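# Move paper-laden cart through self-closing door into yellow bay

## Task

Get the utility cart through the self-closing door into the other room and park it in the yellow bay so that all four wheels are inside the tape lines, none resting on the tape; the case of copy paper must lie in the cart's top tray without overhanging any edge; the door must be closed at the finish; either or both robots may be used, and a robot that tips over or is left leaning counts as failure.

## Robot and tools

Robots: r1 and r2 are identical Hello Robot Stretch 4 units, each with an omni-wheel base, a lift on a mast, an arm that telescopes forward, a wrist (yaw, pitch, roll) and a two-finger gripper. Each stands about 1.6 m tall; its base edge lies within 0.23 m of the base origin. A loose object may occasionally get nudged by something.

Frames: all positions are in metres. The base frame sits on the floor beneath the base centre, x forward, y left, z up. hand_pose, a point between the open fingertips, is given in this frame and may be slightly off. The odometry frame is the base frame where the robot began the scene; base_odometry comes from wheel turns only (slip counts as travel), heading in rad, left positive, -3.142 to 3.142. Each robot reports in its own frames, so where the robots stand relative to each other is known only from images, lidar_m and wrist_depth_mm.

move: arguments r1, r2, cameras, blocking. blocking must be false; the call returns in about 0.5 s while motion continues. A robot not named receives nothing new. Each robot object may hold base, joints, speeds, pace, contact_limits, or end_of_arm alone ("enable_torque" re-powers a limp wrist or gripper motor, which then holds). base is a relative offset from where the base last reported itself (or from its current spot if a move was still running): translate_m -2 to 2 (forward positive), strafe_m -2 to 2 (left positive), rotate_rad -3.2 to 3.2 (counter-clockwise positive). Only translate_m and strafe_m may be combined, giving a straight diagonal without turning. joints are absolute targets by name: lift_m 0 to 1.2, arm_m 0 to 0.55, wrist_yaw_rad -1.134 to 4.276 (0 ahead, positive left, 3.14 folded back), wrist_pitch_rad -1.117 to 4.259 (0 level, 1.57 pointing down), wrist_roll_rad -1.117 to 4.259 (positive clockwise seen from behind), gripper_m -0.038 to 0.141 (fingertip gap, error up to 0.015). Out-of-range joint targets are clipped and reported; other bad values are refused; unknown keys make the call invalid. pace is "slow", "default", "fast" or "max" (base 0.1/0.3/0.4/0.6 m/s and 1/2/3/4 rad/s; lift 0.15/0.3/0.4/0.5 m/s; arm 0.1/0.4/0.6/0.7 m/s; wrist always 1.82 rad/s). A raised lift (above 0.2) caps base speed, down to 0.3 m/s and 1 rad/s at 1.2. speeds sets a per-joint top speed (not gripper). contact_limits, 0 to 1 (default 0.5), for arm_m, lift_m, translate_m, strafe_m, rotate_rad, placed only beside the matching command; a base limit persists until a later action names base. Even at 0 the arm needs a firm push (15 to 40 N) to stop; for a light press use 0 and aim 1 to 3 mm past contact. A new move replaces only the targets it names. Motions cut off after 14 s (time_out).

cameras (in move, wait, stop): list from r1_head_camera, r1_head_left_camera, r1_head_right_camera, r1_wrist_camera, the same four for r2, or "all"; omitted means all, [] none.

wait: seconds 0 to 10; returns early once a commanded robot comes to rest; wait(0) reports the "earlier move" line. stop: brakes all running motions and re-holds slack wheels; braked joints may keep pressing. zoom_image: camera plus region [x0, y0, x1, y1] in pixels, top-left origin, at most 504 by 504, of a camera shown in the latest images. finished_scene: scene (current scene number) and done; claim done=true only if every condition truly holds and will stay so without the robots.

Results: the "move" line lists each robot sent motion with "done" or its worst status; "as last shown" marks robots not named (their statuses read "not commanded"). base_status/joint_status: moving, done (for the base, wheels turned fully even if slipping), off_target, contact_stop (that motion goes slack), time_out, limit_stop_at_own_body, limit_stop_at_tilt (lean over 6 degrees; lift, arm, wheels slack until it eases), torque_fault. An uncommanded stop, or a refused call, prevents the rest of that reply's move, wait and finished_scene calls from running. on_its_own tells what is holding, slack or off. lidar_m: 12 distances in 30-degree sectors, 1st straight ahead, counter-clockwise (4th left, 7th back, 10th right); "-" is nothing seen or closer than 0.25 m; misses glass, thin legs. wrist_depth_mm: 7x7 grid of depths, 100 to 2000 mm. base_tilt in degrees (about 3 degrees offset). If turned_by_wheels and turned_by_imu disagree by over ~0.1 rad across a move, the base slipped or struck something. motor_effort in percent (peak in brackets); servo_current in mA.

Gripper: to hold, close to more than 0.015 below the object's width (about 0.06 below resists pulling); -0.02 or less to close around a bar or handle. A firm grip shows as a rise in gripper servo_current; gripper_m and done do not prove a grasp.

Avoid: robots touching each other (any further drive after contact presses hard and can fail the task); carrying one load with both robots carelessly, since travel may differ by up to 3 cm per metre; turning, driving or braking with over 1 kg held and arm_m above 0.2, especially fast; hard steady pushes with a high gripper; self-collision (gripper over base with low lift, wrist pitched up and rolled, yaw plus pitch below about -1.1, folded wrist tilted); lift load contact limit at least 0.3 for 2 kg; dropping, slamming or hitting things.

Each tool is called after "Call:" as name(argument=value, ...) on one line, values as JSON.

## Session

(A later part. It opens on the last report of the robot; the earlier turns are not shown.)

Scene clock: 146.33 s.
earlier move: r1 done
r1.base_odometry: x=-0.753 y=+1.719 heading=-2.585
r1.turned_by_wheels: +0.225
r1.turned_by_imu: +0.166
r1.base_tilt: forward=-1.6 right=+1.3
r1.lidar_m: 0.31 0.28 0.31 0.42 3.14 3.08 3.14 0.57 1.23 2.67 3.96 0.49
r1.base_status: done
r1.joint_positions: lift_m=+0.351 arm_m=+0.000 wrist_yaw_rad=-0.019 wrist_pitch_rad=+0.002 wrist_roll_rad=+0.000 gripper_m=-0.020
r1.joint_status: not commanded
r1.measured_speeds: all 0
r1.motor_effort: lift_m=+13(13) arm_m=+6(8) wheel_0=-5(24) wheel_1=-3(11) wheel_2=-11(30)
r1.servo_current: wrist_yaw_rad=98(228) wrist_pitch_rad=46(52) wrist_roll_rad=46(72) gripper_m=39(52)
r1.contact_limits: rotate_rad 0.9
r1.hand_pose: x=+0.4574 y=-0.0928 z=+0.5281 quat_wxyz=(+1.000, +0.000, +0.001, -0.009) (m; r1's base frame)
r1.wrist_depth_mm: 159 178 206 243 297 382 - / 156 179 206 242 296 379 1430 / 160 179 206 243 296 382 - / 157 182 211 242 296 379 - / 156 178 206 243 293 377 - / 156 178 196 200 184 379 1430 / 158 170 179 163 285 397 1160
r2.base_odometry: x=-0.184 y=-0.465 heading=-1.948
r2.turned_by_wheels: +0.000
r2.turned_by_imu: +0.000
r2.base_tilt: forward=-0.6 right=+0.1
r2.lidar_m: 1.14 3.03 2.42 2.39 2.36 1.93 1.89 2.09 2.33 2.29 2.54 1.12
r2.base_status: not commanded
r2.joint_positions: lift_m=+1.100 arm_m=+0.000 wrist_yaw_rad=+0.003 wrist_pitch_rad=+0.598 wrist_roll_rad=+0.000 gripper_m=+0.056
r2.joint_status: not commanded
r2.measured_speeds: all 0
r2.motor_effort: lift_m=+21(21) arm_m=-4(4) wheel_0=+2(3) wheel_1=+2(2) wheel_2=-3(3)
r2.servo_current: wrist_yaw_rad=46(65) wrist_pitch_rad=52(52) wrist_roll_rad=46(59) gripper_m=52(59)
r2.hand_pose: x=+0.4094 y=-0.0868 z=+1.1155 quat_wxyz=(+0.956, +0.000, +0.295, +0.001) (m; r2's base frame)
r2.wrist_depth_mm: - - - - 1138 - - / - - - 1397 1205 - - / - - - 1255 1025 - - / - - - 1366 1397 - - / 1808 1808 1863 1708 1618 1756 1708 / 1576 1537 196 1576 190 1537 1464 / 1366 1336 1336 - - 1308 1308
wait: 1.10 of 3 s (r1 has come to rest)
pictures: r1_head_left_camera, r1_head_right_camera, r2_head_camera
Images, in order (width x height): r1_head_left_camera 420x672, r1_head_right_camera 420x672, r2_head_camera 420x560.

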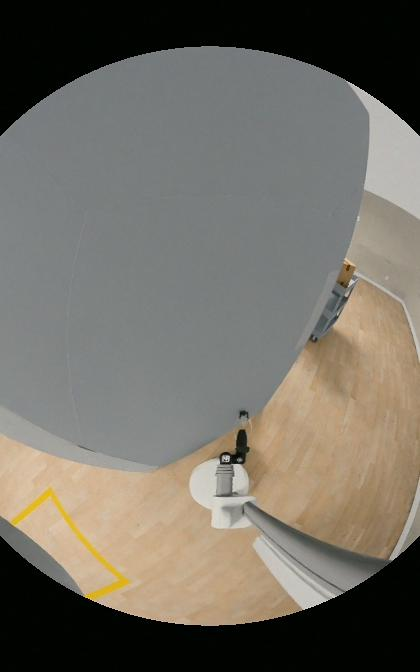

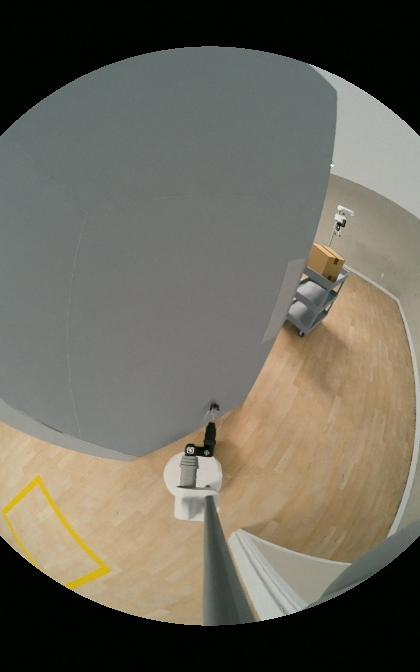

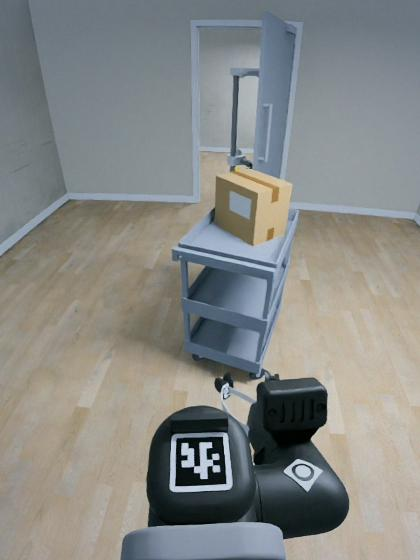

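Call:
move(blocking=false, r1={"base":{"translate_m":0.22,"strafe_m":-0.05},"pace":"slow","contact_limits":{"translate_m":0.9}}, cameras=[])

Call:
wait(seconds=4, cameras=[])

Call:
move(blocking=false, r1={"base":{"rotate_rad":0.45},"pace":"slow","contact_limits":{"rotate_rad":0.9}}, cameras=[])

Call:
wait(seconds=3, cameras=["r1_head_left_camera","r1_head_right_camera","r2_head_camera"])

Scene clock: 152.53 s.
move: r1 moving
r1.base_odometry: x=-0.765 y=+1.715 heading=-2.586
r1.turned_by_wheels: -0.001
r1.turned_by_imu: -0.002
r1.base_tilt: forward=-1.6 right=+1.3
r1.lidar_m: 0.30 0.27 0.30 0.40 3.15 3.12 3.15 0.57 1.34 2.66 3.98 0.47
r1.base_status: translate_m moving; strafe_m moving
r1.joint_positions: lift_m=+0.351 arm_m=+0.000 wrist_yaw_rad=-0.019 wrist_pitch_rad=+0.002 wrist_roll_rad=+0.000 gripper_m=-0.020
r1.joint_status: not commanded
r1.measured_speeds: translate_m=+0.048 strafe_m=-0.011 rotate_rad=-0.001 lift_m=+0.000 arm_m=+0.000 wrist_yaw_rad=+0.000 wrist_pitch_rad=+0.000 wrist_roll_rad=+0.000
r1.motor_effort: lift_m=+13(13) arm_m=+6(6) wheel_0=+1(4) wheel_1=+1(4) wheel_2=-19(20)
r1.servo_current: wrist_yaw_rad=104(124) wrist_pitch_rad=39(46) wrist_roll_rad=39(59) gripper_m=39(46)
r1.contact_limits: translate_m 0.9
r1.hand_pose: x=+0.4574 y=-0.0928 z=+0.5281 quat_wxyz=(+1.000, +0.000, +0.001, -0.009) (m; r1's base frame)
r1.wrist_depth_mm: 157 180 204 243 297 384 - / 154 177 204 241 296 384 1430 / 157 176 205 241 297 384 - / 155 180 204 241 294 379 - / 157 176 204 241 294 379 - / 154 176 195 198 277 379 1464 / 156 172 178 181 285 384 1229
r2: as last shown
r2.base_tilt: forward=-0.7 right=+0.1
r2.lidar_m: 1.10 3.03 2.44 2.39 2.37 1.92 1.89 2.12 2.32 2.29 2.56 1.15
r2.servo_current: wrist_yaw_rad=46(59) wrist_pitch_rad=33(52) wrist_roll_rad=26(65) gripper_m=46(52)
r2.wrist_depth_mm: - - - - 1118 - - / - - - 1366 1205 - - / - - - 1255 1008 - - / - - - 1366 1397 - - / 1808 1808 1756 1661 1618 1756 1756 / 1537 1576 196 1499 190 1499 1464 / 1397 1308 1397 - - 1336 1336
pictures: none
No camera images: "cameras" was empty.

Scene clock: 155.53 s.
earlier move: r1 done
r1.base_odometry: x=-0.966 y=+1.645 heading=-2.586
r1.turned_by_wheels: +0.000
r1.turned_by_imu: -0.003
r1.base_tilt: forward=-1.6 right=+1.2
r1.lidar_m: 0.29 0.25 0.25 0.29 0.56 3.29 3.56 0.75 2.53 2.75 4.06 0.53
r1.base_status: done
r1.joint_positions: lift_m=+0.351 arm_m=+0.000 wrist_yaw_rad=-0.019 wrist_pitch_rad=+0.002 wrist_roll_rad=+0.000 gripper_m=-0.020
r1.joint_status: not commanded
r1.measured_speeds: all 0
r1.on_its_own: wrist_yaw_rad is at rest, and its servo_current (111 mA) is outside its rest range (0 to 104 mA)
r1.motor_effort: lift_m=+13(13) arm_m=+6(6) wheel_0=-2(5) wheel_1=+1(6) wheel_2=-11(21)
r1.servo_current: wrist_yaw_rad=111(130) wrist_pitch_rad=46(46) wrist_roll_rad=46(65) gripper_m=46(52)
r1.contact_limits: translate_m 0.9
r1.hand_pose: x=+0.4574 y=-0.0928 z=+0.5281 quat_wxyz=(+1.000, +0.000, +0.001, -0.009) (m; r1's base frame)
r1.wrist_depth_mm: 141 167 202 257 349 - - / 141 167 202 256 345 - 1281 / 141 167 202 255 329 - - / 147 167 202 253 327 - - / 141 167 201 252 325 - - / 141 166 186 199 182 1756 1430 / 143 161 177 183 297 1182 1229
r2.base_odometry: x=-0.184 y=-0.465 heading=-1.948
r2.turned_by_wheels: +0.000
r2.turned_by_imu: +0.000
r2.base_tilt: forward=-0.6 right=+0.1
r2.lidar_m: 1.12 3.01 2.46 2.40 2.38 1.93 1.90 2.12 2.30 2.30 2.54 1.14
r2.base_status: not commanded
r2.joint_positions: lift_m=+1.100 arm_m=+0.000 wrist_yaw_rad=+0.003 wrist_pitch_rad=+0.598 wrist_roll_rad=+0.000 gripper_m=+0.056
r2.joint_status: not commanded
r2.measured_speeds: all 0
r2.motor_effort: lift_m=+21(21) arm_m=-4(4) wheel_0=+2(3) wheel_1=+2(2) wheel_2=-3(4)
r2.servo_current: wrist_yaw_rad=52(59) wrist_pitch_rad=39(52) wrist_roll_rad=52(65) gripper_m=46(59)
r2.hand_pose: x=+0.4094 y=-0.0868 z=+1.1155 quat_wxyz=(+0.956, +0.000, +0.295, +0.001) (m; r2's base frame)
r2.wrist_depth_mm: - - - - 1138 - - / - - - 1397 1205 - - / - - - 1229 1025 - - / - - - 1397 1397 - - / 1808 1863 1808 1661 1661 1756 1708 / 1537 1576 196 1499 190 1499 1464 / 1397 1308 1336 - - 1336 1308
wait: 3.00 of 4 s (r1 has come to rest)
pictures: none
No camera images: "cameras" was empty.

Scene clock: 156.03 s.
move: r1 moving
r1.base_odometry: x=-0.966 y=+1.646 heading=-2.462
r1.turned_by_wheels: +0.124
r1.turned_by_imu: +0.122
r1.base_tilt: forward=-1.6 right=+1.3
r1.lidar_m: 0.27 0.25 0.25 0.30 3.30 3.28 0.76 0.75 2.52 2.89 1.63 0.44
r1.base_status: rotate_rad moving
r1.joint_positions: lift_m=+0.351 arm_m=+0.000 wrist_yaw_rad=-0.023 wrist_pitch_rad=+0.002 wrist_roll_rad=+0.000 gripper_m=-0.020
r1.joint_status: not commanded
r1.measured_speeds: translate_m=-0.003 strafe_m=+0.002 rotate_rad=+0.491 lift_m=+0.000 arm_m=+0.000 wrist_yaw_rad=-0.031 wrist_pitch_rad=+0.000 wrist_roll_rad=+0.000
r1.motor_effort: lift_m=+13(13) arm_m=+6(7) wheel_0=-19(20) wheel_1=-7(9) wheel_2=-22(22)
r1.servo_current: wrist_yaw_rad=124(124) wrist_pitch_rad=46(46) wrist_roll_rad=52(65) gripper_m=39(52)
r1.contact_limits: rotate_rad 0.9
r1.hand_pose: x=+0.4570 y=-0.0939 z=+0.5281 quat_wxyz=(+1.000, +0.000, +0.001, -0.011) (m; r1's base frame)
r1.wrist_depth_mm: 138 158 184 228 298 - - / 132 154 184 227 297 - - / 132 155 184 228 294 - - / 135 158 183 225 296 - - / 132 154 183 226 293 - - / 132 153 183 194 181 1708 1464 / 136 149 141 178 306 155 1281
r2: as last shown
r2.lidar_m: 1.14 3.02 2.45 2.41 2.36 1.93 1.90 2.11 2.34 2.31 2.55 1.10
r2.motor_effort: lift_m=+21(21) arm_m=-4(4) wheel_0=+3(3) wheel_1=+2(2) wheel_2=-3(3)
r2.servo_current: wrist_yaw_rad=52(59) wrist_pitch_rad=39(46) wrist_roll_rad=39(52) gripper_m=46(52)
r2.wrist_depth_mm: - - - - 1138 - - / - - - 1366 1229 - - / - - - 1255 1042 - - / - - - 1430 1397 - - / 1808 1756 1808 1756 1661 1708 1756 / 1537 1537 196 1499 190 1537 1499 / 1366 1366 1366 - - 1366 1308
pictures: none
No camera images: "cameras" was empty.

Scene clock: 157.23 s.
earlier move: r1 done
r1.base_odometry: x=-0.966 y=+1.646 heading=-2.137
r1.turned_by_wheels: +0.325
r1.turned_by_imu: +0.313
r1.base_tilt: forward=-1.6 right=+1.2
r1.lidar_m: 0.33 0.29 0.33 0.44 3.28 3.46 0.75 1.65 2.65 3.67 1.63 0.48
r1.base_status: done
r1.joint_positions: lift_m=+0.351 arm_m=+0.000 wrist_yaw_rad=-0.022 wrist_pitch_rad=+0.002 wrist_roll_rad=+0.000 gripper_m=-0.020
r1.joint_status: not commanded
r1.measured_speeds: all 0
r1.on_its_own: wrist_yaw_rad is at rest, and its servo_current (150 mA) is outside its rest range (0 to 104 mA)
r1.motor_effort: lift_m=+13(13) arm_m=+6(7) wheel_0=-7(24) wheel_1=-4(10) wheel_2=-8(26)
r1.servo_current: wrist_yaw_rad=150(176) wrist_pitch_rad=39(46) wrist_roll_rad=46(72) gripper_m=39(52)
r1.contact_limits: rotate_rad 0.9
r1.hand_pose: x=+0.4571 y=-0.0938 z=+0.5281 quat_wxyz=(+1.000, +0.000, +0.001, -0.011) (m; r1's base frame)
r1.wrist_depth_mm: 165 183 211 246 294 370 - / 163 184 211 244 293 368 - / 163 184 210 245 293 366 - / 162 184 210 245 293 366 - / 163 185 211 244 291 364 - / 165 182 197 199 285 368 1756 / 167 176 200 185 270 392 1229
r2.base_odometry: x=-0.184 y=-0.465 heading=-1.948
r2.turned_by_wheels: +0.000
r2.turned_by_imu: +0.000
r2.base_tilt: forward=-0.7 right=+0.0
r2.lidar_m: 1.11 3.01 2.42 2.42 2.37 1.92 1.88 2.12 2.33 2.31 2.54 1.12
r2.base_status: not commanded
r2.joint_positions: lift_m=+1.100 arm_m=+0.000 wrist_yaw_rad=+0.003 wrist_pitch_rad=+0.598 wrist_roll_rad=+0.000 gripper_m=+0.056
r2.joint_status: not commanded
r2.measured_speeds: all 0
r2.motor_effort: lift_m=+21(21) arm_m=-4(4) wheel_0=+2(3) wheel_1=+2(2) wheel_2=-3(3)
r2.servo_current: wrist_yaw_rad=52(59) wrist_pitch_rad=39(46) wrist_roll_rad=39(59) gripper_m=52(59)
r2.hand_pose: x=+0.4094 y=-0.0868 z=+1.1155 quat_wxyz=(+0.956, +0.000, +0.295, +0.001) (m; r2's base frame)
r2.wrist_depth_mm: - - - - 1138 - - / - - - 1366 1229 - - / - - - 1281 1025 - - / - - - 1366 1397 - - / 1808 1863 1808 1661 1618 1756 1756 / 1537 1537 196 1576 190 1537 1464 / 1336 1336 1366 - - 1308 1336
wait: 1.20 of 3 s (r1 has come to rest)
pictures: r1_head_left_camera, r1_head_right_camera, r2_head_camera
Images, in order (width x height): r1_head_left_camera 420x672, r1_head_right_camera 420x672, r2_head_camera 420x560.

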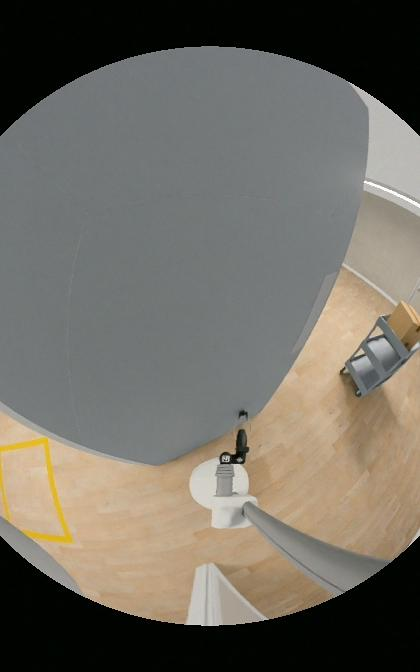

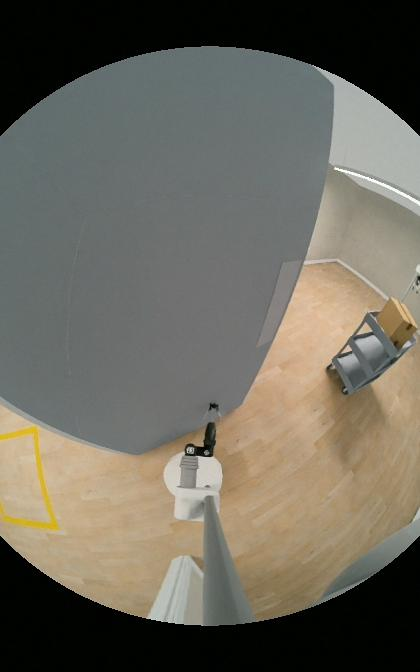

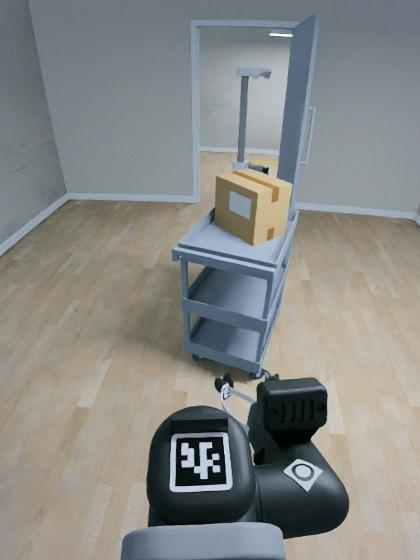

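Call:
move(blocking=false, r1={"base":{"translate_m":0.24,"strafe_m":-0.14},"pace":"slow","contact_limits":{"translate_m":0.9}}, cameras=[])

Call:
wait(seconds=4, cameras=[])

Call:
move(blocking=false, r1={"base":{"rotate_rad":0.45},"pace":"slow","contact_limits":{"rotate_rad":0.9}}, cameras=[])

Call:
wait(seconds=3, cameras=["r1_head_left_camera","r1_head_right_camera","r2_head_camera"])

Scene clock: 164.90 s.
move: r1 moving
r1.base_odometry: x=-0.979 y=+1.639 heading=-2.138
r1.turned_by_wheels: -0.001
r1.turned_by_imu: -0.001
r1.base_tilt: forward=-1.6 right=+1.3
r1.lidar_m: 0.32 0.30 0.32 0.45 3.32 3.46 0.74 1.69 2.65 3.65 1.61 0.51
r1.base_status: translate_m moving; strafe_m moving
r1.joint_positions: lift_m=+0.351 arm_m=+0.000 wrist_yaw_rad=-0.022 wrist_pitch_rad=+0.002 wrist_roll_rad=+0.000 gripper_m=-0.020
r1.joint_status: not commanded
r1.measured_speeds: translate_m=+0.048 strafe_m=-0.028 rotate_rad=+0.000 lift_m=+0.000 arm_m=+0.000 wrist_yaw_rad=+0.000 wrist_pitch_rad=+0.000 wrist_roll_rad=+0.000
r1.motor_effort: lift_m=+13(13) arm_m=+5(6) wheel_0=+5(7) wheel_1=-1(3) wheel_2=-15(16)
r1.servo_current: wrist_yaw_rad=130(156) wrist_pitch_rad=46(46) wrist_roll_rad=52(59) gripper_m=46(52)
r1.contact_limits: translate_m 0.9
r1.hand_pose: x=+0.4571 y=-0.0938 z=+0.5281 quat_wxyz=(+1.000, +0.000, +0.001, -0.011) (m; r1's base frame)
r1.wrist_depth_mm: 163 182 210 245 296 359 - / 160 183 211 245 294 370 - / 164 183 209 244 296 370 - / 161 182 209 245 293 368 - / 161 183 209 244 293 368 - / 163 182 196 200 277 370 1708 / 163 176 200 185 268 384 1182
r2: as last shown
r2.base_tilt: forward=-0.7 right=+0.1
r2.lidar_m: 1.11 3.03 2.43 2.38 2.41 1.91 1.90 2.09 2.30 2.31 2.54 1.15
r2.servo_current: wrist_yaw_rad=52(65) wrist_pitch_rad=39(46) wrist_roll_rad=39(52) gripper_m=46(52)
r2.wrist_depth_mm: - - - - 1138 - - / - - - 1366 1205 - - / - - - 1255 1008 - - / - - - 1366 1430 - - / 1863 1808 1756 1661 1661 1756 1708 / 1499 1576 196 1499 190 1499 1499 / 1366 1336 1366 - - 1308 1308
pictures: none
No camera images: "cameras" was empty.

Scene clock: 168.33 s.
earlier move: r1 done
r1.base_odometry: x=-1.213 y=+1.519 heading=-2.138
r1.turned_by_wheels: +0.000
r1.turned_by_imu: -0.004
r1.base_tilt: forward=-1.6 right=+1.3
r1.lidar_m: 0.30 0.27 0.27 0.31 3.55 3.70 1.01 2.68 2.79 3.86 1.40 0.50
r1.base_status: done
r1.joint_positions: lift_m=+0.351 arm_m=+0.000 wrist_yaw_rad=-0.022 wrist_pitch_rad=+0.002 wrist_roll_rad=+0.000 gripper_m=-0.020
r1.joint_status: not commanded
r1.measured_speeds: all 0
r1.on_its_own: wrist_yaw_rad is at rest, and its servo_current (111 mA) is outside its rest range (0 to 104 mA)
r1.motor_effort: lift_m=+12(13) arm_m=+5(6) wheel_0=-1(7) wheel_1=-4(5) wheel_2=-14(16)
r1.servo_current: wrist_yaw_rad=111(156) wrist_pitch_rad=46(52) wrist_roll_rad=33(65) gripper_m=33(52)
r1.contact_limits: translate_m 0.9
r1.hand_pose: x=+0.4571 y=-0.0938 z=+0.5281 quat_wxyz=(+1.000, +0.000, +0.001, -0.011) (m; r1's base frame)
r1.wrist_depth_mm: 150 176 202 248 - - - / 147 172 203 248 - - - / 145 172 202 247 - - - / 154 171 203 246 - - - / 147 175 202 247 - - - / 150 174 192 200 182 1756 1708 / 146 166 178 182 180 1138 1281
r2.base_odometry: x=-0.184 y=-0.465 heading=-1.948
r2.turned_by_wheels: +0.000
r2.turned_by_imu: +0.000
r2.base_tilt: forward=-0.7 right=+0.0
r2.lidar_m: 1.12 3.04 2.44 2.39 2.36 1.93 1.91 2.09 2.35 2.26 2.55 1.15
r2.base_status: not commanded
r2.joint_positions: lift_m=+1.100 arm_m=+0.000 wrist_yaw_rad=+0.003 wrist_pitch_rad=+0.598 wrist_roll_rad=+0.000 gripper_m=+0.056
r2.joint_status: not commanded
r2.measured_speeds: all 0
r2.motor_effort: lift_m=+21(21) arm_m=-4(4) wheel_0=+3(3) wheel_1=+2(2) wheel_2=-3(4)
r2.servo_current: wrist_yaw_rad=52(65) wrist_pitch_rad=33(46) wrist_roll_rad=39(59) gripper_m=52(52)
r2.hand_pose: x=+0.4094 y=-0.0868 z=+1.1155 quat_wxyz=(+0.956, +0.000, +0.295, +0.001) (m; r2's base frame)
r2.wrist_depth_mm: - - - - 1138 - - / - - - 1366 1182 - - / - - - 1255 1042 - - / - - - 1366 1430 - - / 1808 1808 1863 1708 1618 1708 1708 / 1537 1576 196 1499 190 1537 1499 / 1366 1336 1397 - - 1308 1281
wait: 3.43 of 4 s (r1 has come to rest)
pictures: none
No camera images: "cameras" was empty.

Scene clock: 168.83 s.
move: r1 moving
r1.base_odometry: x=-1.213 y=+1.519 heading=-2.015
r1.turned_by_wheels: +0.124
r1.turned_by_imu: +0.117
r1.base_tilt: forward=-1.6 right=+1.3
r1.lidar_m: 0.28 0.25 0.27 0.39 3.53 0.99 1.02 2.66 2.89 1.42 1.43 0.41
r1.base_status: rotate_rad moving
r1.joint_positions: lift_m=+0.351 arm_m=+0.000 wrist_yaw_rad=-0.030 wrist_pitch_rad=+0.002 wrist_roll_rad=+0.000 gripper_m=-0.020
r1.joint_status: not commanded
r1.measured_speeds: translate_m=-0.001 strafe_m=+0.001 rotate_rad=+0.478 lift_m=+0.000 arm_m=+0.000 wrist_yaw_rad=-0.087 wrist_pitch_rad=+0.000 wrist_roll_rad=+0.000
r1.motor_effort: lift_m=+13(13) arm_m=+5(6) wheel_0=-19(20) wheel_1=-10(10) wheel_2=-26(26)
r1.servo_current: wrist_yaw_rad=182(182) wrist_pitch_rad=39(52) wrist_roll_rad=46(59) gripper_m=39(46)
r1.contact_limits: rotate_rad 0.9
r1.hand_pose: x=+0.4564 y=-0.0960 z=+0.5281 quat_wxyz=(+1.000, +0.000, +0.001, -0.015) (m; r1's base frame)
r1.wrist_depth_mm: 136 157 178 213 256 - - / 133 153 178 213 255 - - / 133 156 179 213 255 - - / 133 156 178 213 254 - - / 136 153 178 213 254 - - / 133 153 178 179 179 1921 1756 / 135 152 140 180 167 1098 -
r2: as last shown
r2.base_tilt: forward=-0.7 right=+0.1
r2.lidar_m: 1.12 3.01 2.43 2.41 2.39 1.91 1.91 2.12 2.32 2.31 2.55 1.12
r2.motor_effort: lift_m=+21(21) arm_m=-4(4) wheel_0=+3(3) wheel_1=+2(2) wheel_2=-3(3)
r2.servo_current: wrist_yaw_rad=52(52) wrist_pitch_rad=46(46) wrist_roll_rad=46(59) gripper_m=46(52)
r2.wrist_depth_mm: - - - - 1138 - - / - - - 1397 1229 - - / - - - 1255 1025 - - / - - - 1397 1397 - - / 1863 1808 1863 1708 1618 1756 1708 / 1537 1537 196 1537 190 1499 1499 / 1366 1336 1397 - - 1308 1308
pictures: none
No camera images: "cameras" was empty.

Scene clock: 171.83 s.
earlier move: r1 contact_stop
r1.base_odometry: x=-1.217 y=+1.643 heading=-2.475
r1.turned_by_wheels: -0.460
r1.turned_by_imu: -0.571
r1.base_tilt: forward=-1.6 right=+1.3
r1.lidar_m: 0.25 0.25 0.26 0.25 0.39 3.57 0.94 1.02 2.53 2.71 1.55 1.35
r1.base_status: rotate_rad contact_stop
r1.joint_positions: lift_m=+0.350 arm_m=+0.000 wrist_yaw_rad=-0.008 wrist_pitch_rad=+0.002 wrist_roll_rad=+0.000 gripper_m=-0.020
r1.joint_status: not commanded
r1.measured_speeds: translate_m=-0.037 strafe_m=-0.007 rotate_rad=-0.073 lift_m=+0.000 arm_m=+0.000 wrist_yaw_rad=+0.000 wrist_pitch_rad=+0.000 wrist_roll_rad=+0.000
r1.on_its_own: the wheels are slack since a contact_stop
r1.motor_effort: lift_m=+15(15) arm_m=+4(17) wheel_0=+2(20) wheel_1=+1(12) wheel_2=+1(35)
r1.servo_current: wrist_yaw_rad=78(377) wrist_pitch_rad=39(52) wrist_roll_rad=46(65) gripper_m=46(52)
r1.contact_limits: rotate_rad 0.9
r1.hand_pose: x=+0.4586 y=-0.0897 z=+0.5280 quat_wxyz=(+1.000, +0.000, +0.001, -0.004) (m; r1's base frame)
r1.wrist_depth_mm: - 138 - - - - 1060 / 116 138 - - - - - / 118 137 - - - - - / 113 134 - - - - - / 112 134 - - - - - / 115 133 177 198 1756 1808 - / 112 129 160 184 156 1078 1182
r2.base_odometry: x=-0.184 y=-0.465 heading=-1.948
r2.turned_by_wheels: +0.000
r2.turned_by_imu: +0.000
r2.base_tilt: forward=-0.7 right=+0.0
r2.lidar_m: 1.13 3.00 2.43 2.42 2.38 1.92 1.90 2.08 2.32 2.31 2.55 1.12
r2.base_status: not commanded
r2.joint_positions: lift_m=+1.100 arm_m=+0.000 wrist_yaw_rad=+0.003 wrist_pitch_rad=+0.598 wrist_roll_rad=+0.000 gripper_m=+0.056
r2.joint_status: not commanded
r2.measured_speeds: all 0
r2.motor_effort: lift_m=+21(21) arm_m=-4(4) wheel_0=+2(3) wheel_1=+2(2) wheel_2=-3(3)
r2.servo_current: wrist_yaw_rad=46(65) wrist_pitch_rad=46(52) wrist_roll_rad=52(59) gripper_m=59(59)
r2.hand_pose: x=+0.4094 y=-0.0868 z=+1.1155 quat_wxyz=(+0.956, +0.000, +0.295, +0.001) (m; r2's base frame)
r2.wrist_depth_mm: - - - - 1138 - - / - - - 1366 1205 - - / - - - 1255 1025 - - / - - - 1366 1430 - - / 1863 1756 1863 1661 1661 1756 1661 / 1537 1537 196 1499 190 1499 1464 / 1366 1336 1397 - - 1336 1308
wait: 3.00 s; no rest
pictures: r1_head_left_camera, r1_head_right_camera, r2_head_camera
Images, in order (width x height): r1_head_left_camera 420x672, r1_head_right_camera 420x672, r2_head_camera 420x560.

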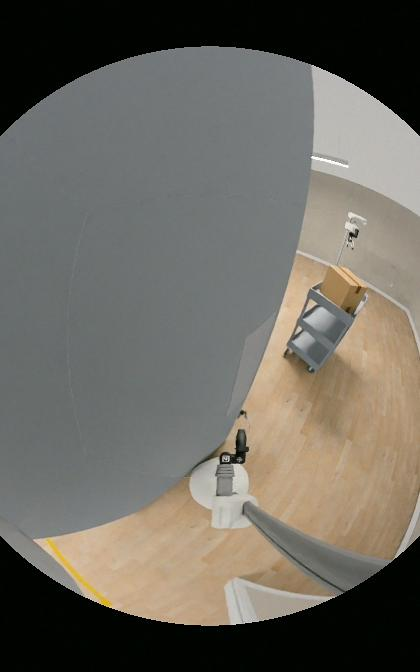

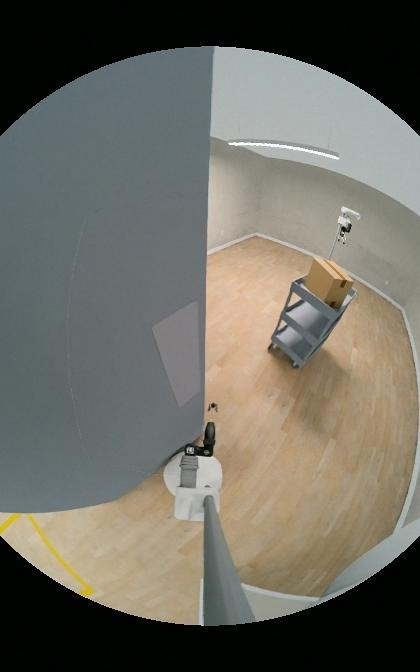

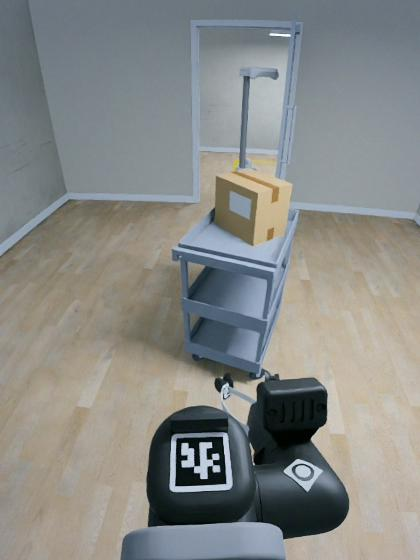

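Call:
move(blocking=false, r1={"base":{"translate_m":0.12,"strafe_m":0.16},"joints":{"wrist_yaw_rad":-1.0},"pace":"slow","contact_limits":{"translate_m":0.9}}, cameras=[])

Call:
wait(seconds=4, cameras=["r1_head_left_camera","r1_head_right_camera","r2_head_camera"])

Scene clock: 183.90 s.
earlier move: r1 contact_stop
move: r1 moving
r1.base_odometry: x=-1.197 y=+1.658 heading=-2.525
r1.turned_by_wheels: -0.050
r1.turned_by_imu: -0.051
r1.base_tilt: forward=-1.6 right=+1.3
r1.lidar_m: 0.25 0.25 - 0.25 0.36 3.56 0.89 0.92 2.54 2.69 3.77 1.39
r1.base_status: rotate_rad contact_stop (by the wheels' count: -0.386 of +0.450); translate_m moving; strafe_m moving
r1.joint_positions: lift_m=+0.350 arm_m=+0.000 wrist_yaw_rad=-0.410 wrist_pitch_rad=+0.002 wrist_roll_rad=+0.000 gripper_m=-0.020
r1.joint_status: wrist_yaw_rad moving
r1.measured_speeds: translate_m=+0.030 strafe_m=+0.040 rotate_rad=-0.002 lift_m=+0.000 arm_m=+0.000 wrist_yaw_rad=-1.733 wrist_pitch_rad=+0.000 wrist_roll_rad=+0.000
r1.motor_effort: lift_m=+15(15) arm_m=+4(4) wheel_0=-12(13) wheel_1=+14(14) wheel_2=-8(9)
r1.servo_current: wrist_yaw_rad=111(111) wrist_pitch_rad=39(46) wrist_roll_rad=46(65) gripper_m=39(46)
r1.contact_limits: translate_m 0.9
r1.hand_pose: x=+0.4005 y=-0.1952 z=+0.5280 quat_wxyz=(+0.979, +0.000, +0.001, -0.204) (m; r1's base frame)
r1.wrist_depth_mm: - - - - - - - / - - - - 1281 - - / - - - - - - - / 162 - - - - - - / 162 - - - - - - / 161 1863 1756 192 179 1618 1708 / - 1336 178 183 161 1229 1255
r2: as last shown
r2.turned_by_imu: +0.001
r2.base_tilt: forward=-0.7 right=+0.1
r2.lidar_m: 1.11 3.02 2.43 2.42 2.37 1.93 1.89 2.11 2.33 2.32 2.57 1.12
r2.motor_effort: lift_m=+21(21) arm_m=-4(4) wheel_0=+3(3) wheel_1=+2(2) wheel_2=-3(3)
r2.servo_current: wrist_yaw_rad=46(65) wrist_pitch_rad=39(46) wrist_roll_rad=52(59) gripper_m=46(52)
r2.wrist_depth_mm: - - - - 1138 - - / - - - 1397 1205 - - / - - - 1255 1025 - - / - - - 1397 1397 - - / 1808 1808 1808 1661 1618 1708 1708 / 1537 1537 196 1537 190 1499 1499 / 1366 1336 1366 - - 1336 1308
pictures: none
No camera images: "cameras" was empty.

Scene clock: 186.67 s.
earlier move: r1 done
r1.base_odometry: x=-1.202 y=+1.470 heading=-2.524
r1.turned_by_wheels: +0.001
r1.turned_by_imu: +0.002
r1.base_tilt: forward=-1.6 right=+1.3
r1.lidar_m: 0.33 0.25 - 0.25 0.27 0.61 3.77 1.05 2.72 2.87 1.39 1.41
r1.base_status: done
r1.joint_positions: lift_m=+0.350 arm_m=+0.000 wrist_yaw_rad=-0.997 wrist_pitch_rad=+0.002 wrist_roll_rad=+0.000 gripper_m=-0.020
r1.joint_status: all done
r1.measured_speeds: all 0
r1.motor_effort: lift_m=+15(15) arm_m=+4(4) wheel_0=-4(14) wheel_1=+8(16) wheel_2=-4(10)
r1.servo_current: wrist_yaw_rad=59(111) wrist_pitch_rad=46(52) wrist_roll_rad=52(65) gripper_m=39(52)
r1.contact_limits: translate_m 0.9
r1.hand_pose: x=+0.2539 y=-0.2897 z=+0.5280 quat_wxyz=(+0.878, +0.000, +0.001, -0.478) (m; r1's base frame)
r1.wrist_depth_mm: - - - - - - - / - 1308 1366 - - - - / - - - - - - - / - - - - - - - / - - - - - - - / - 1756 185 200 1863 1756 1756 / 1430 1182 178 183 162 1255 1255
r2.base_odometry: x=-0.184 y=-0.465 heading=-1.948
r2.turned_by_wheels: +0.000
r2.turned_by_imu: +0.000
r2.base_tilt: forward=-0.7 right=+0.0
r2.lidar_m: 1.11 3.02 2.43 2.42 2.35 1.93 1.90 2.09 2.32 2.29 2.54 1.14
r2.base_status: not commanded
r2.joint_positions: lift_m=+1.100 arm_m=+0.000 wrist_yaw_rad=+0.003 wrist_pitch_rad=+0.598 wrist_roll_rad=+0.000 gripper_m=+0.056
r2.joint_status: not commanded
r2.measured_speeds: all 0
r2.motor_effort: lift_m=+21(21) arm_m=-4(4) wheel_0=+3(3) wheel_1=+2(3) wheel_2=-3(3)
r2.servo_current: wrist_yaw_rad=39(65) wrist_pitch_rad=46(52) wrist_roll_rad=39(65) gripper_m=52(52)
r2.hand_pose: x=+0.4094 y=-0.0868 z=+1.1155 quat_wxyz=(+0.956, +0.000, +0.295, +0.001) (m; r2's base frame)
r2.wrist_depth_mm: - - - - 1138 - - / - - - 1366 1205 - - / - - - 1255 1025 - - / - - - 1397 1366 - - / 1921 1808 1808 1661 1618 1756 1708 / 1576 1537 196 1499 190 1464 1464 / 1397 1308 1366 - - 1336 1308
wait: 2.77 of 4 s (r1 has come to rest)
pictures: r1_head_left_camera, r1_head_right_camera, r2_head_camera
Images, in order (width x height): r1_head_left_camera 420x672, r1_head_right_camera 420x672, r2_head_camera 420x560.

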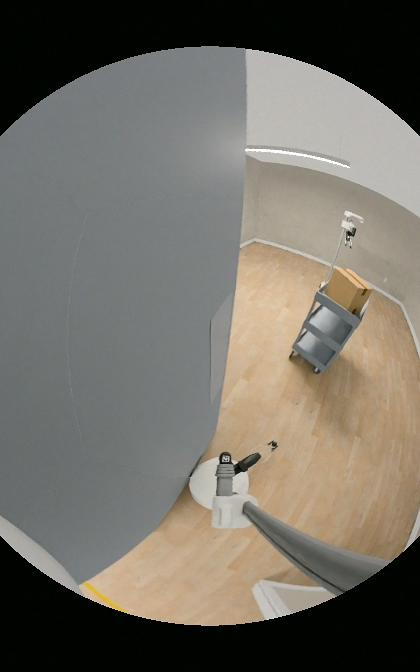

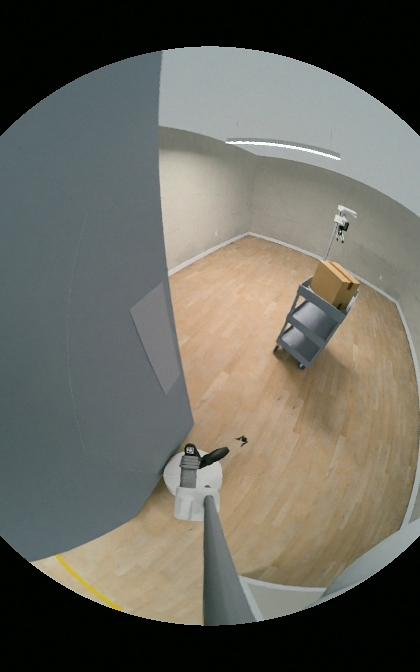

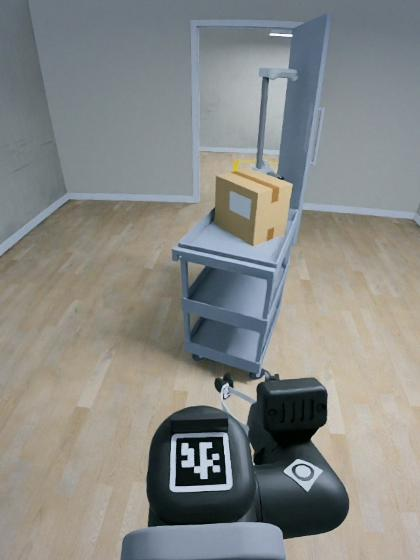

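Call:
move(blocking=false, r1={"base":{"translate_m":0.10,"strafe_m":0.25},"pace":"slow","contact_limits":{"translate_m":0.9}}, cameras=[])

Call:
wait(seconds=4, cameras=["r1_head_left_camera","r1_head_right_camera","r2_head_camera"])

Scene clock: 193.07 s.
move: r1 moving
r1.base_odometry: x=-1.199 y=+1.458 heading=-2.525
r1.turned_by_wheels: -0.001
r1.turned_by_imu: -0.001
r1.base_tilt: forward=-1.6 right=+1.3
r1.lidar_m: 0.34 0.25 - 0.25 0.25 0.57 3.75 1.05 2.72 2.91 1.41 1.38
r1.base_status: translate_m moving; strafe_m moving
r1.joint_positions: lift_m=+0.350 arm_m=+0.000 wrist_yaw_rad=-0.997 wrist_pitch_rad=+0.002 wrist_roll_rad=+0.000 gripper_m=-0.020
r1.joint_status: not commanded
r1.measured_speeds: translate_m=+0.018 strafe_m=+0.047 rotate_rad=-0.001 lift_m=+0.000 arm_m=+0.000 wrist_yaw_rad=+0.000 wrist_pitch_rad=+0.000 wrist_roll_rad=+0.000
r1.motor_effort: lift_m=+15(15) arm_m=+4(4) wheel_0=-13(14) wheel_1=+11(14) wheel_2=-7(7)
r1.servo_current: wrist_yaw_rad=46(65) wrist_pitch_rad=39(46) wrist_roll_rad=59(59) gripper_m=39(46)
r1.contact_limits: translate_m 0.9
r1.hand_pose: x=+0.2539 y=-0.2897 z=+0.5280 quat_wxyz=(+0.878, +0.000, +0.001, -0.478) (m; r1's base frame)
r1.wrist_depth_mm: - - - - - - - / - 1336 1366 - - - - / - - - - - - - / - - - - - - - / - - - - - - - / - 1808 185 199 1863 1808 1756 / 1397 1229 178 183 161 1229 1229
r2: as last shown
r2.base_tilt: forward=-0.6 right=+0.1
r2.lidar_m: 1.12 3.02 2.42 2.39 2.40 1.94 1.90 2.11 2.33 2.29 2.53 1.14
r2.motor_effort: lift_m=+21(21) arm_m=-4(4) wheel_0=+3(3) wheel_1=+2(2) wheel_2=-3(3)
r2.servo_current: wrist_yaw_rad=39(59) wrist_pitch_rad=46(46) wrist_roll_rad=46(52) gripper_m=52(52)
r2.wrist_depth_mm: - - - - 1118 - - / - - - 1366 1205 - - / - - - 1229 1042 - - / - - - 1397 1397 - - / 1863 1808 1808 1708 1661 1756 1708 / 1537 1576 196 1499 190 1499 1499 / 1366 1336 1366 - - 1336 1308
pictures: none
No camera images: "cameras" was empty.

Scene clock: 196.77 s.
earlier move: r1 contact_stop
r1.base_odometry: x=-1.200 y=+1.445 heading=-2.441
r1.turned_by_wheels: +0.085
r1.turned_by_imu: +0.092
r1.base_tilt: forward=-1.6 right=+1.3
r1.lidar_m: 0.28 0.25 - 0.25 0.29 3.58 1.08 1.08 2.72 2.97 1.39 1.41
r1.base_status: translate_m contact_stop (by the wheels' count: +0.011 of +0.100); strafe_m contact_stop (by the wheels' count: +0.023 of +0.250)
r1.joint_positions: lift_m=+0.350 arm_m=+0.000 wrist_yaw_rad=-0.997 wrist_pitch_rad=+0.002 wrist_roll_rad=+0.000 gripper_m=-0.020
r1.joint_status: not commanded
r1.measured_speeds: all 0
r1.on_its_own: the wheels are slack since a contact_stop
r1.motor_effort: lift_m=+15(15) arm_m=-4(4) wheel_0=+0(27) wheel_1=+0(35) wheel_2=+0(24)
r1.servo_current: wrist_yaw_rad=52(72) wrist_pitch_rad=39(52) wrist_roll_rad=46(72) gripper_m=46(52)
r1.contact_limits: translate_m 0.9
r1.hand_pose: x=+0.2539 y=-0.2897 z=+0.5280 quat_wxyz=(+0.878, +0.000, +0.001, -0.478) (m; r1's base frame)
r1.wrist_depth_mm: - - - - - - - / - - 1336 - - - - / - - - - - - - / - - - - - - - / - - - - - - - / - 1921 185 193 1808 1756 1708 / 1397 1308 178 179 162 1205 1308
r2.base_odometry: x=-0.184 y=-0.465 heading=-1.948
r2.turned_by_wheels: +0.000
r2.turned_by_imu: +0.001
r2.base_tilt: forward=-0.7 right=+0.1
r2.lidar_m: 1.13 3.06 2.41 2.42 2.35 1.93 1.89 2.11 2.30 2.30 2.53 1.13
r2.base_status: not commanded
r2.joint_positions: lift_m=+1.100 arm_m=+0.000 wrist_yaw_rad=+0.003 wrist_pitch_rad=+0.598 wrist_roll_rad=+0.000 gripper_m=+0.056
r2.joint_status: not commanded
r2.measured_speeds: all 0
r2.motor_effort: lift_m=+21(21) arm_m=-4(4) wheel_0=+3(3) wheel_1=+2(2) wheel_2=-3(3)
r2.servo_current: wrist_yaw_rad=39(59) wrist_pitch_rad=39(46) wrist_roll_rad=46(65) gripper_m=39(59)
r2.hand_pose: x=+0.4094 y=-0.0868 z=+1.1155 quat_wxyz=(+0.956, +0.000, +0.295, +0.001) (m; r2's base frame)
r2.wrist_depth_mm: - - - - 1138 - - / - - - 1397 1205 - - / - - - 1255 1025 - - / - - - 1397 1397 - - / 1863 1756 1756 1708 1661 1708 1756 / 1576 1537 196 1537 190 1537 1464 / 1430 1336 1366 - - 1308 1308
wait: 3.70 of 4 s (r1 has come to rest)
pictures: r1_head_left_camera, r1_head_right_camera, r2_head_camera
Images, in order (width x height): r1_head_left_camera 420x672, r1_head_right_camera 420x672, r2_head_camera 420x560.

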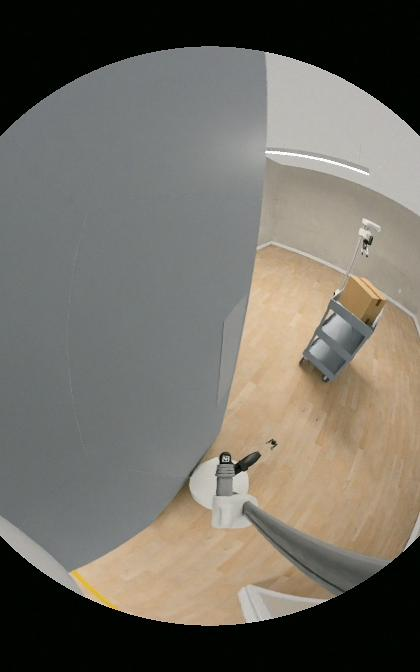

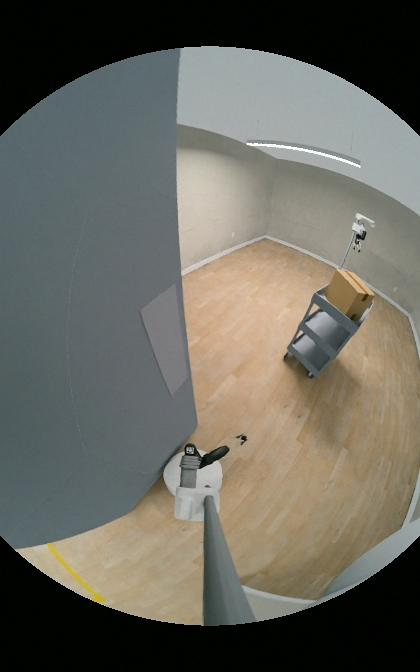

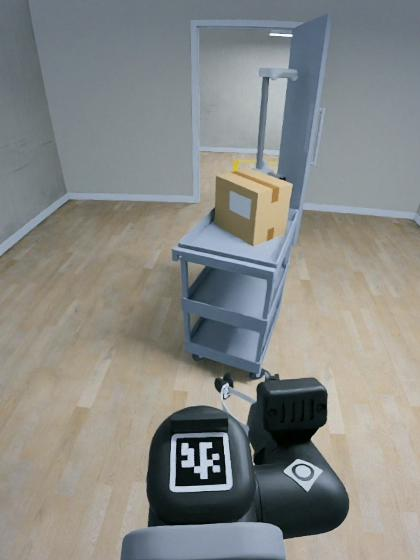

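Call:
move(blocking=false, r1={"base":{"strafe_m":0.005}}, r2={"base":{"strafe_m":-1.3},"joints":{"wrist_pitch_rad":0.0,"lift_m":0.75,"gripper_m":-0.02}}, cameras=[])

Call:
wait(seconds=6, cameras=[])

Call:
wait(seconds=6, cameras=["r2_head_camera","r2_head_left_camera"])

Scene clock: 239.97 s.
move: r1 moving; r2 moving
r1.base_odometry: x=-1.196 y=+1.441 heading=-2.440
r1.turned_by_wheels: +0.000
r1.turned_by_imu: +0.000
r1.base_tilt: forward=-1.6 right=+1.3
r1.lidar_m: 0.30 0.25 - 0.25 0.29 3.56 1.07 1.07 2.73 2.97 1.39 1.40
r1.base_status: strafe_m moving
r1.joint_positions: lift_m=+0.350 arm_m=+0.000 wrist_yaw_rad=-0.997 wrist_pitch_rad=+0.002 wrist_roll_rad=+0.000 gripper_m=-0.020
r1.joint_status: not commanded
r1.measured_speeds: all 0
r1.motor_effort: lift_m=+15(15) arm_m=-3(4) wheel_0=+2(16) wheel_1=+4(12) wheel_2=-2(2)
r1.servo_current: wrist_yaw_rad=59(72) wrist_pitch_rad=46(46) wrist_roll_rad=39(65) gripper_m=39(52)
r1.hand_pose: x=+0.2539 y=-0.2897 z=+0.5280 quat_wxyz=(+0.878, +0.000, +0.001, -0.478) (m; r1's base frame)
r1.wrist_depth_mm: - - - - - - - / - - 1308 - - - - / - - - - - - - / - - - - - - - / - - - - - - - / - 1983 185 192 1808 1808 1756 / 1397 1281 178 179 161 1255 1229
r2.base_odometry: x=-0.218 y=-0.451 heading=-1.948
r2.turned_by_wheels: +0.000
r2.turned_by_imu: +0.000
r2.base_tilt: forward=-0.6 right=+0.0
r2.lidar_m: 1.10 3.07 2.46 2.42 2.38 1.93 1.90 2.11 2.30 2.26 2.49 1.22
r2.base_status: strafe_m moving
r2.joint_positions: lift_m=+1.062 arm_m=+0.000 wrist_yaw_rad=+0.003 wrist_pitch_rad=+0.079 wrist_roll_rad=+0.000 gripper_m=+0.036
r2.joint_status: lift_m moving; wrist_pitch_rad moving; gripper_m moving
r2.measured_speeds: translate_m=+0.001 strafe_m=-0.140 rotate_rad=-0.006 lift_m=-0.146 arm_m=+0.000 wrist_yaw_rad=+0.000 wrist_pitch_rad=-1.094 wrist_roll_rad=+0.000
r2.motor_effort: lift_m=+14(19) arm_m=-4(4) wheel_0=+10(13) wheel_1=-9(12) wheel_2=-1(2)
r2.servo_current: wrist_yaw_rad=46(52) wrist_pitch_rad=104(156) wrist_roll_rad=33(65) gripper_m=85(117)
r2.hand_pose: x=+0.4586 y=-0.0866 z=+1.2178 quat_wxyz=(+0.999, +0.000, +0.040, +0.001) (m; r2's base frame)
r2.wrist_depth_mm: - - - - - - - / - - - - - - - / - - - - - - - / - - - - - - - / - - - 1464 1229 - - / - - 196 213 187 - - / - - - - - - -
pictures: none
No camera images: "cameras" was empty.

Scene clock: 240.07 s.
earlier move: r1 done; r2 moving
r1.base_odometry: x=-1.196 y=+1.441 heading=-2.440
r1.turned_by_wheels: +0.000
r1.turned_by_imu: +0.000
r1.base_tilt: forward=-1.6 right=+1.3
r1.lidar_m: 0.30 0.25 - 0.25 0.28 3.58 1.07 1.08 2.71 2.94 1.39 1.42
r1.base_status: done
r1.joint_positions: lift_m=+0.350 arm_m=+0.000 wrist_yaw_rad=-0.997 wrist_pitch_rad=+0.002 wrist_roll_rad=+0.000 gripper_m=-0.020
r1.joint_status: not commanded
r1.measured_speeds: all 0
r1.motor_effort: lift_m=+15(15) arm_m=-3(4) wheel_0=+1(16) wheel_1=+4(12) wheel_2=-2(2)
r1.servo_current: wrist_yaw_rad=52(72) wrist_pitch_rad=39(46) wrist_roll_rad=59(65) gripper_m=46(52)
r1.hand_pose: x=+0.2539 y=-0.2897 z=+0.5280 quat_wxyz=(+0.878, +0.000, +0.001, -0.478) (m; r1's base frame)
r1.wrist_depth_mm: - - - - - - - / - - 1336 - - - - / - - - - - - - / - - - - - - - / - - - - - - - / - 1983 185 193 1808 1808 1708 / 1397 1308 178 179 161 1205 1229
r2.base_odometry: x=-0.232 y=-0.446 heading=-1.948
r2.turned_by_wheels: +0.000
r2.turned_by_imu: +0.000
r2.base_tilt: forward=-0.7 right=+0.0
r2.lidar_m: 1.10 3.11 2.49 2.47 2.35 1.94 1.90 2.12 2.25 2.25 2.50 1.33
r2.base_status: strafe_m moving
r2.joint_positions: lift_m=+1.046 arm_m=+0.000 wrist_yaw_rad=+0.003 wrist_pitch_rad=+0.017 wrist_roll_rad=+0.000 gripper_m=+0.026
r2.joint_status: lift_m moving; wrist_pitch_rad moving; gripper_m moving
r2.measured_speeds: translate_m=-0.001 strafe_m=-0.170 rotate_rad=+0.003 lift_m=-0.176 arm_m=+0.000 wrist_yaw_rad=+0.000 wrist_pitch_rad=-0.388 wrist_roll_rad=+0.000
r2.motor_effort: lift_m=+14(19) arm_m=-4(4) wheel_0=+8(13) wheel_1=-10(12) wheel_2=+1(2)
r2.servo_current: wrist_yaw_rad=52(52) wrist_pitch_rad=59(156) wrist_roll_rad=46(65) gripper_m=156(156)
r2.hand_pose: x=+0.4595 y=-0.0866 z=+1.2191 quat_wxyz=(+1.000, +0.000, +0.009, +0.001) (m; r2's base frame)
r2.wrist_depth_mm: - - - - - - - / - - - - - - - / - - - - - - - / - - - - - - - / - - - 1397 1281 - - / - - 196 196 185 - - / - - - - - - -
wait: 0.10 of 6 s (r1 has come to rest)
pictures: none
No camera images: "cameras" was empty.

Scene clock: 245.13 s.
earlier move: r2 done
r1.base_odometry: x=-1.196 y=+1.441 heading=-2.440
r1.turned_by_wheels: +0.000
r1.turned_by_imu: +0.000
r1.base_tilt: forward=-1.6 right=+1.3
r1.lidar_m: 0.29 0.25 - 0.25 0.28 3.57 1.08 1.08 2.71 2.97 1.38 1.41
r1.base_status: done
r1.joint_positions: lift_m=+0.350 arm_m=+0.000 wrist_yaw_rad=-0.997 wrist_pitch_rad=+0.002 wrist_roll_rad=+0.000 gripper_m=-0.020
r1.joint_status: not commanded
r1.measured_speeds: all 0
r1.motor_effort: lift_m=+15(15) arm_m=-3(4) wheel_0=+2(16) wheel_1=+5(12) wheel_2=-2(2)
r1.servo_current: wrist_yaw_rad=46(85) wrist_pitch_rad=39(52) wrist_roll_rad=65(78) gripper_m=46(52)
r1.hand_pose: x=+0.2539 y=-0.2897 z=+0.5280 quat_wxyz=(+0.878, +0.000, +0.001, -0.478) (m; r1's base frame)
r1.wrist_depth_mm: - - - - - - - / - - 1308 - - - - / - - - - - - - / - - - - - - - / - - - - - - - / - 1921 185 192 1808 1808 1708 / 1397 1336 178 180 162 1229 1255
r2.base_odometry: x=-1.392 y=+0.014 heading=-1.948
r2.turned_by_wheels: +0.000
r2.turned_by_imu: +0.001
r2.base_tilt: forward=-0.6 right=+0.0
r2.lidar_m: 2.78 1.49 1.65 3.71 2.62 2.13 2.11 1.30 1.03 1.02 1.16 1.82
r2.base_status: done
r2.joint_positions: lift_m=+0.750 arm_m=+0.000 wrist_yaw_rad=+0.003 wrist_pitch_rad=+0.008 wrist_roll_rad=+0.000 gripper_m=-0.019
r2.joint_status: all done
r2.measured_speeds: all 0
r2.motor_effort: lift_m=+14(19) arm_m=-4(4) wheel_0=+2(15) wheel_1=-2(12) wheel_2=+0(2)
r2.servo_current: wrist_yaw_rad=52(65) wrist_pitch_rad=46(156) wrist_roll_rad=52(65) gripper_m=85(156)
r2.hand_pose: x=+0.4595 y=-0.0866 z=+0.9263 quat_wxyz=(+1.000, +0.000, +0.004, +0.001) (m; r2's base frame)
r2.wrist_depth_mm: - - - - - - - / - - - - - - - / - - - - - - - / 1255 - - - - - - / - - - - - - - / 1537 - 187 202 180 - - / 1661 1863 - - - 1756 1808
wait: 5.07 of 6 s (r2 has come to rest)
pictures: r2_head_camera, r2_head_left_camera
Images, in order (width x height): r2_head_camera 420x560, r2_head_left_camera 420x672.

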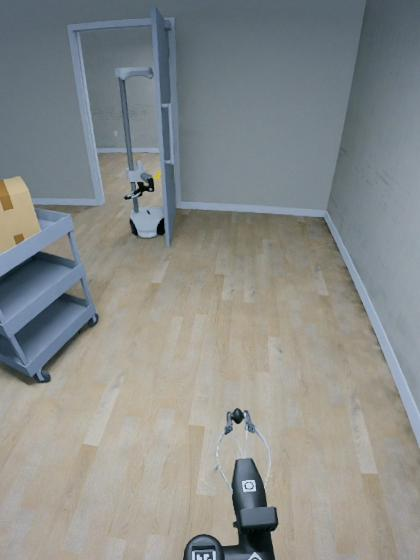

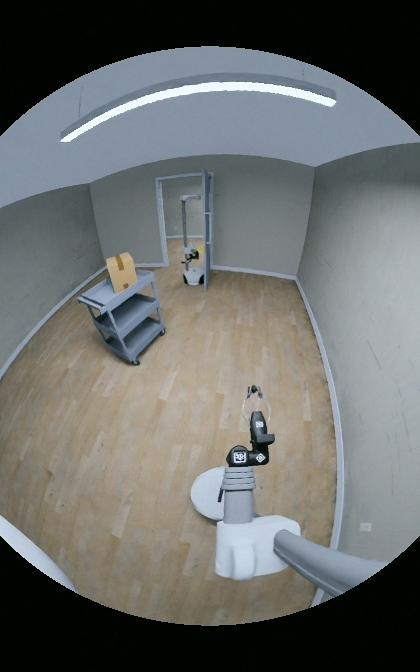

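Call:
move(blocking=false, r2={"base":{"translate_m":1.2,"strafe_m":-0.15}}, cameras=[])

Call:
wait(seconds=6, cameras=["r2_head_camera","r2_wrist_camera","r1_head_right_camera"])

Scene clock: 253.10 s.
move: r2 moving
r1: as last shown
r1.base_tilt: forward=-1.6 right=+1.2
r1.lidar_m: 0.29 0.25 - 0.25 0.29 3.58 1.05 1.08 2.71 2.95 1.40 1.41
r1.motor_effort: lift_m=+15(15) arm_m=-3(4) wheel_0=+1(2) wheel_1=+5(5) wheel_2=-2(2)
r1.servo_current: wrist_yaw_rad=39(65) wrist_pitch_rad=46(52) wrist_roll_rad=33(52) gripper_m=39(46)
r1.wrist_depth_mm: - - - - - - - / - - 1336 - - - - / - - - - - - - / - - - - - - - / - - - - - - - / - - 183 193 1808 1808 1756 / 1430 1308 178 180 161 1205 1281
r2.base_odometry: x=-1.408 y=-0.013 heading=-1.948
r2.turned_by_wheels: +0.000
r2.turned_by_imu: +0.001
r2.base_tilt: forward=-0.7 right=+0.1
r2.lidar_m: 2.77 1.44 1.62 3.69 2.66 2.15 2.12 1.29 1.01 1.03 1.15 1.79
r2.base_status: translate_m moving; strafe_m moving
r2.joint_positions: lift_m=+0.750 arm_m=+0.000 wrist_yaw_rad=+0.003 wrist_pitch_rad=+0.008 wrist_roll_rad=+0.000 gripper_m=-0.019
r2.joint_status: not commanded
r2.measured_speeds: translate_m=+0.121 strafe_m=-0.014 rotate_rad=+0.000 lift_m=+0.000 arm_m=+0.000 wrist_yaw_rad=+0.000 wrist_pitch_rad=+0.000 wrist_roll_rad=+0.000
r2.motor_effort: lift_m=+14(14) arm_m=-4(4) wheel_0=+9(9) wheel_1=+7(7) wheel_2=-12(13)
r2.servo_current: wrist_yaw_rad=59(59) wrist_pitch_rad=52(52) wrist_roll_rad=52(52) gripper_m=91(104)
r2.hand_pose: x=+0.4595 y=-0.0866 z=+0.9263 quat_wxyz=(+1.000, +0.000, +0.004, +0.001) (m; r2's base frame)
r2.wrist_depth_mm: - - - - - - - / - - - - - - - / - - - - - - - / 1281 - - - - - - / - - - - - - - / 1576 - 186 202 180 - - / 1708 1808 - - - 1756 1808
pictures: none
No camera images: "cameras" was empty.

Scene clock: 258.10 s.
earlier move: r2 done
r1.base_odometry: x=-1.196 y=+1.441 heading=-2.440
r1.turned_by_wheels: +0.000
r1.turned_by_imu: +0.000
r1.base_tilt: forward=-1.6 right=+1.3
r1.lidar_m: 0.29 0.25 - 0.25 0.28 3.56 1.07 1.06 2.72 2.97 1.39 1.41
r1.base_status: not commanded
r1.joint_positions: lift_m=+0.350 arm_m=+0.000 wrist_yaw_rad=-0.997 wrist_pitch_rad=+0.002 wrist_roll_rad=+0.000 gripper_m=-0.020
r1.joint_status: not commanded
r1.measured_speeds: all 0
r1.motor_effort: lift_m=+15(15) arm_m=-3(4) wheel_0=+2(2) wheel_1=+5(5) wheel_2=-2(2)
r1.servo_current: wrist_yaw_rad=65(78) wrist_pitch_rad=46(52) wrist_roll_rad=46(65) gripper_m=39(52)
r1.hand_pose: x=+0.2539 y=-0.2897 z=+0.5280 quat_wxyz=(+0.878, +0.000, +0.001, -0.478) (m; r1's base frame)
r1.wrist_depth_mm: - - - - - - - / - - 1366 - - - - / - - - - - - - / - - - - - - - / - - - - - - - / - 1983 185 192 1863 1756 1756 / 1397 1308 178 180 162 1205 1255
r2.base_odometry: x=-1.974 y=-1.046 heading=-1.948
r2.turned_by_wheels: +0.000
r2.turned_by_imu: +0.001
r2.base_tilt: forward=-0.7 right=+0.0
r2.lidar_m: 1.64 1.65 0.97 0.98 4.04 3.35 2.68 1.35 1.08 1.06 1.19 1.87
r2.base_status: done
r2.joint_positions: lift_m=+0.750 arm_m=+0.000 wrist_yaw_rad=+0.003 wrist_pitch_rad=+0.008 wrist_roll_rad=+0.000 gripper_m=-0.019
r2.joint_status: not commanded
r2.measured_speeds: all 0
r2.motor_effort: lift_m=+14(15) arm_m=-4(4) wheel_0=+2(11) wheel_1=+3(8) wheel_2=-4(15)
r2.servo_current: wrist_yaw_rad=33(65) wrist_pitch_rad=52(59) wrist_roll_rad=46(59) gripper_m=91(104)
r2.hand_pose: x=+0.4595 y=-0.0866 z=+0.9263 quat_wxyz=(+1.000, +0.000, +0.004, +0.001) (m; r2's base frame)
r2.wrist_depth_mm: - - - - - - - / - - - - - - - / - - - - - - - / - - - - - - - / - - - - - - - / - - 185 202 180 - - / - 1863 - - - 1756 1863
wait: 5.00 of 6 s (r2 has come to rest)
pictures: r1_head_right_camera, r2_head_camera, r2_wrist_camera
Images, in order (width x height): r1_head_right_camera 420x672, r2_head_camera 420x560, r2_wrist_camera 616x392.

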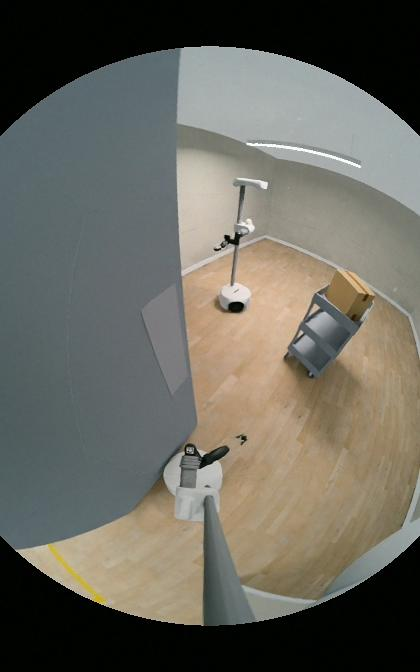

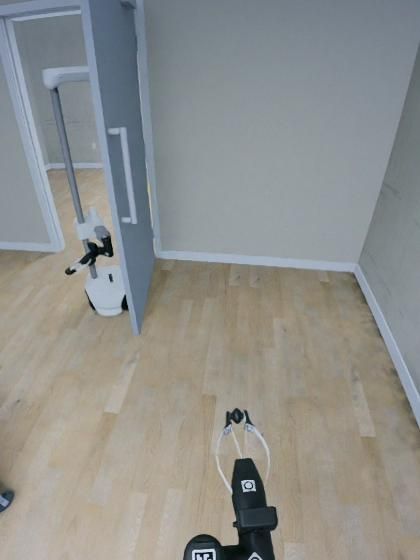

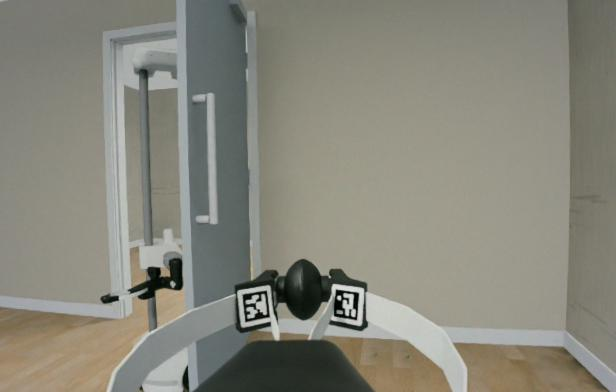

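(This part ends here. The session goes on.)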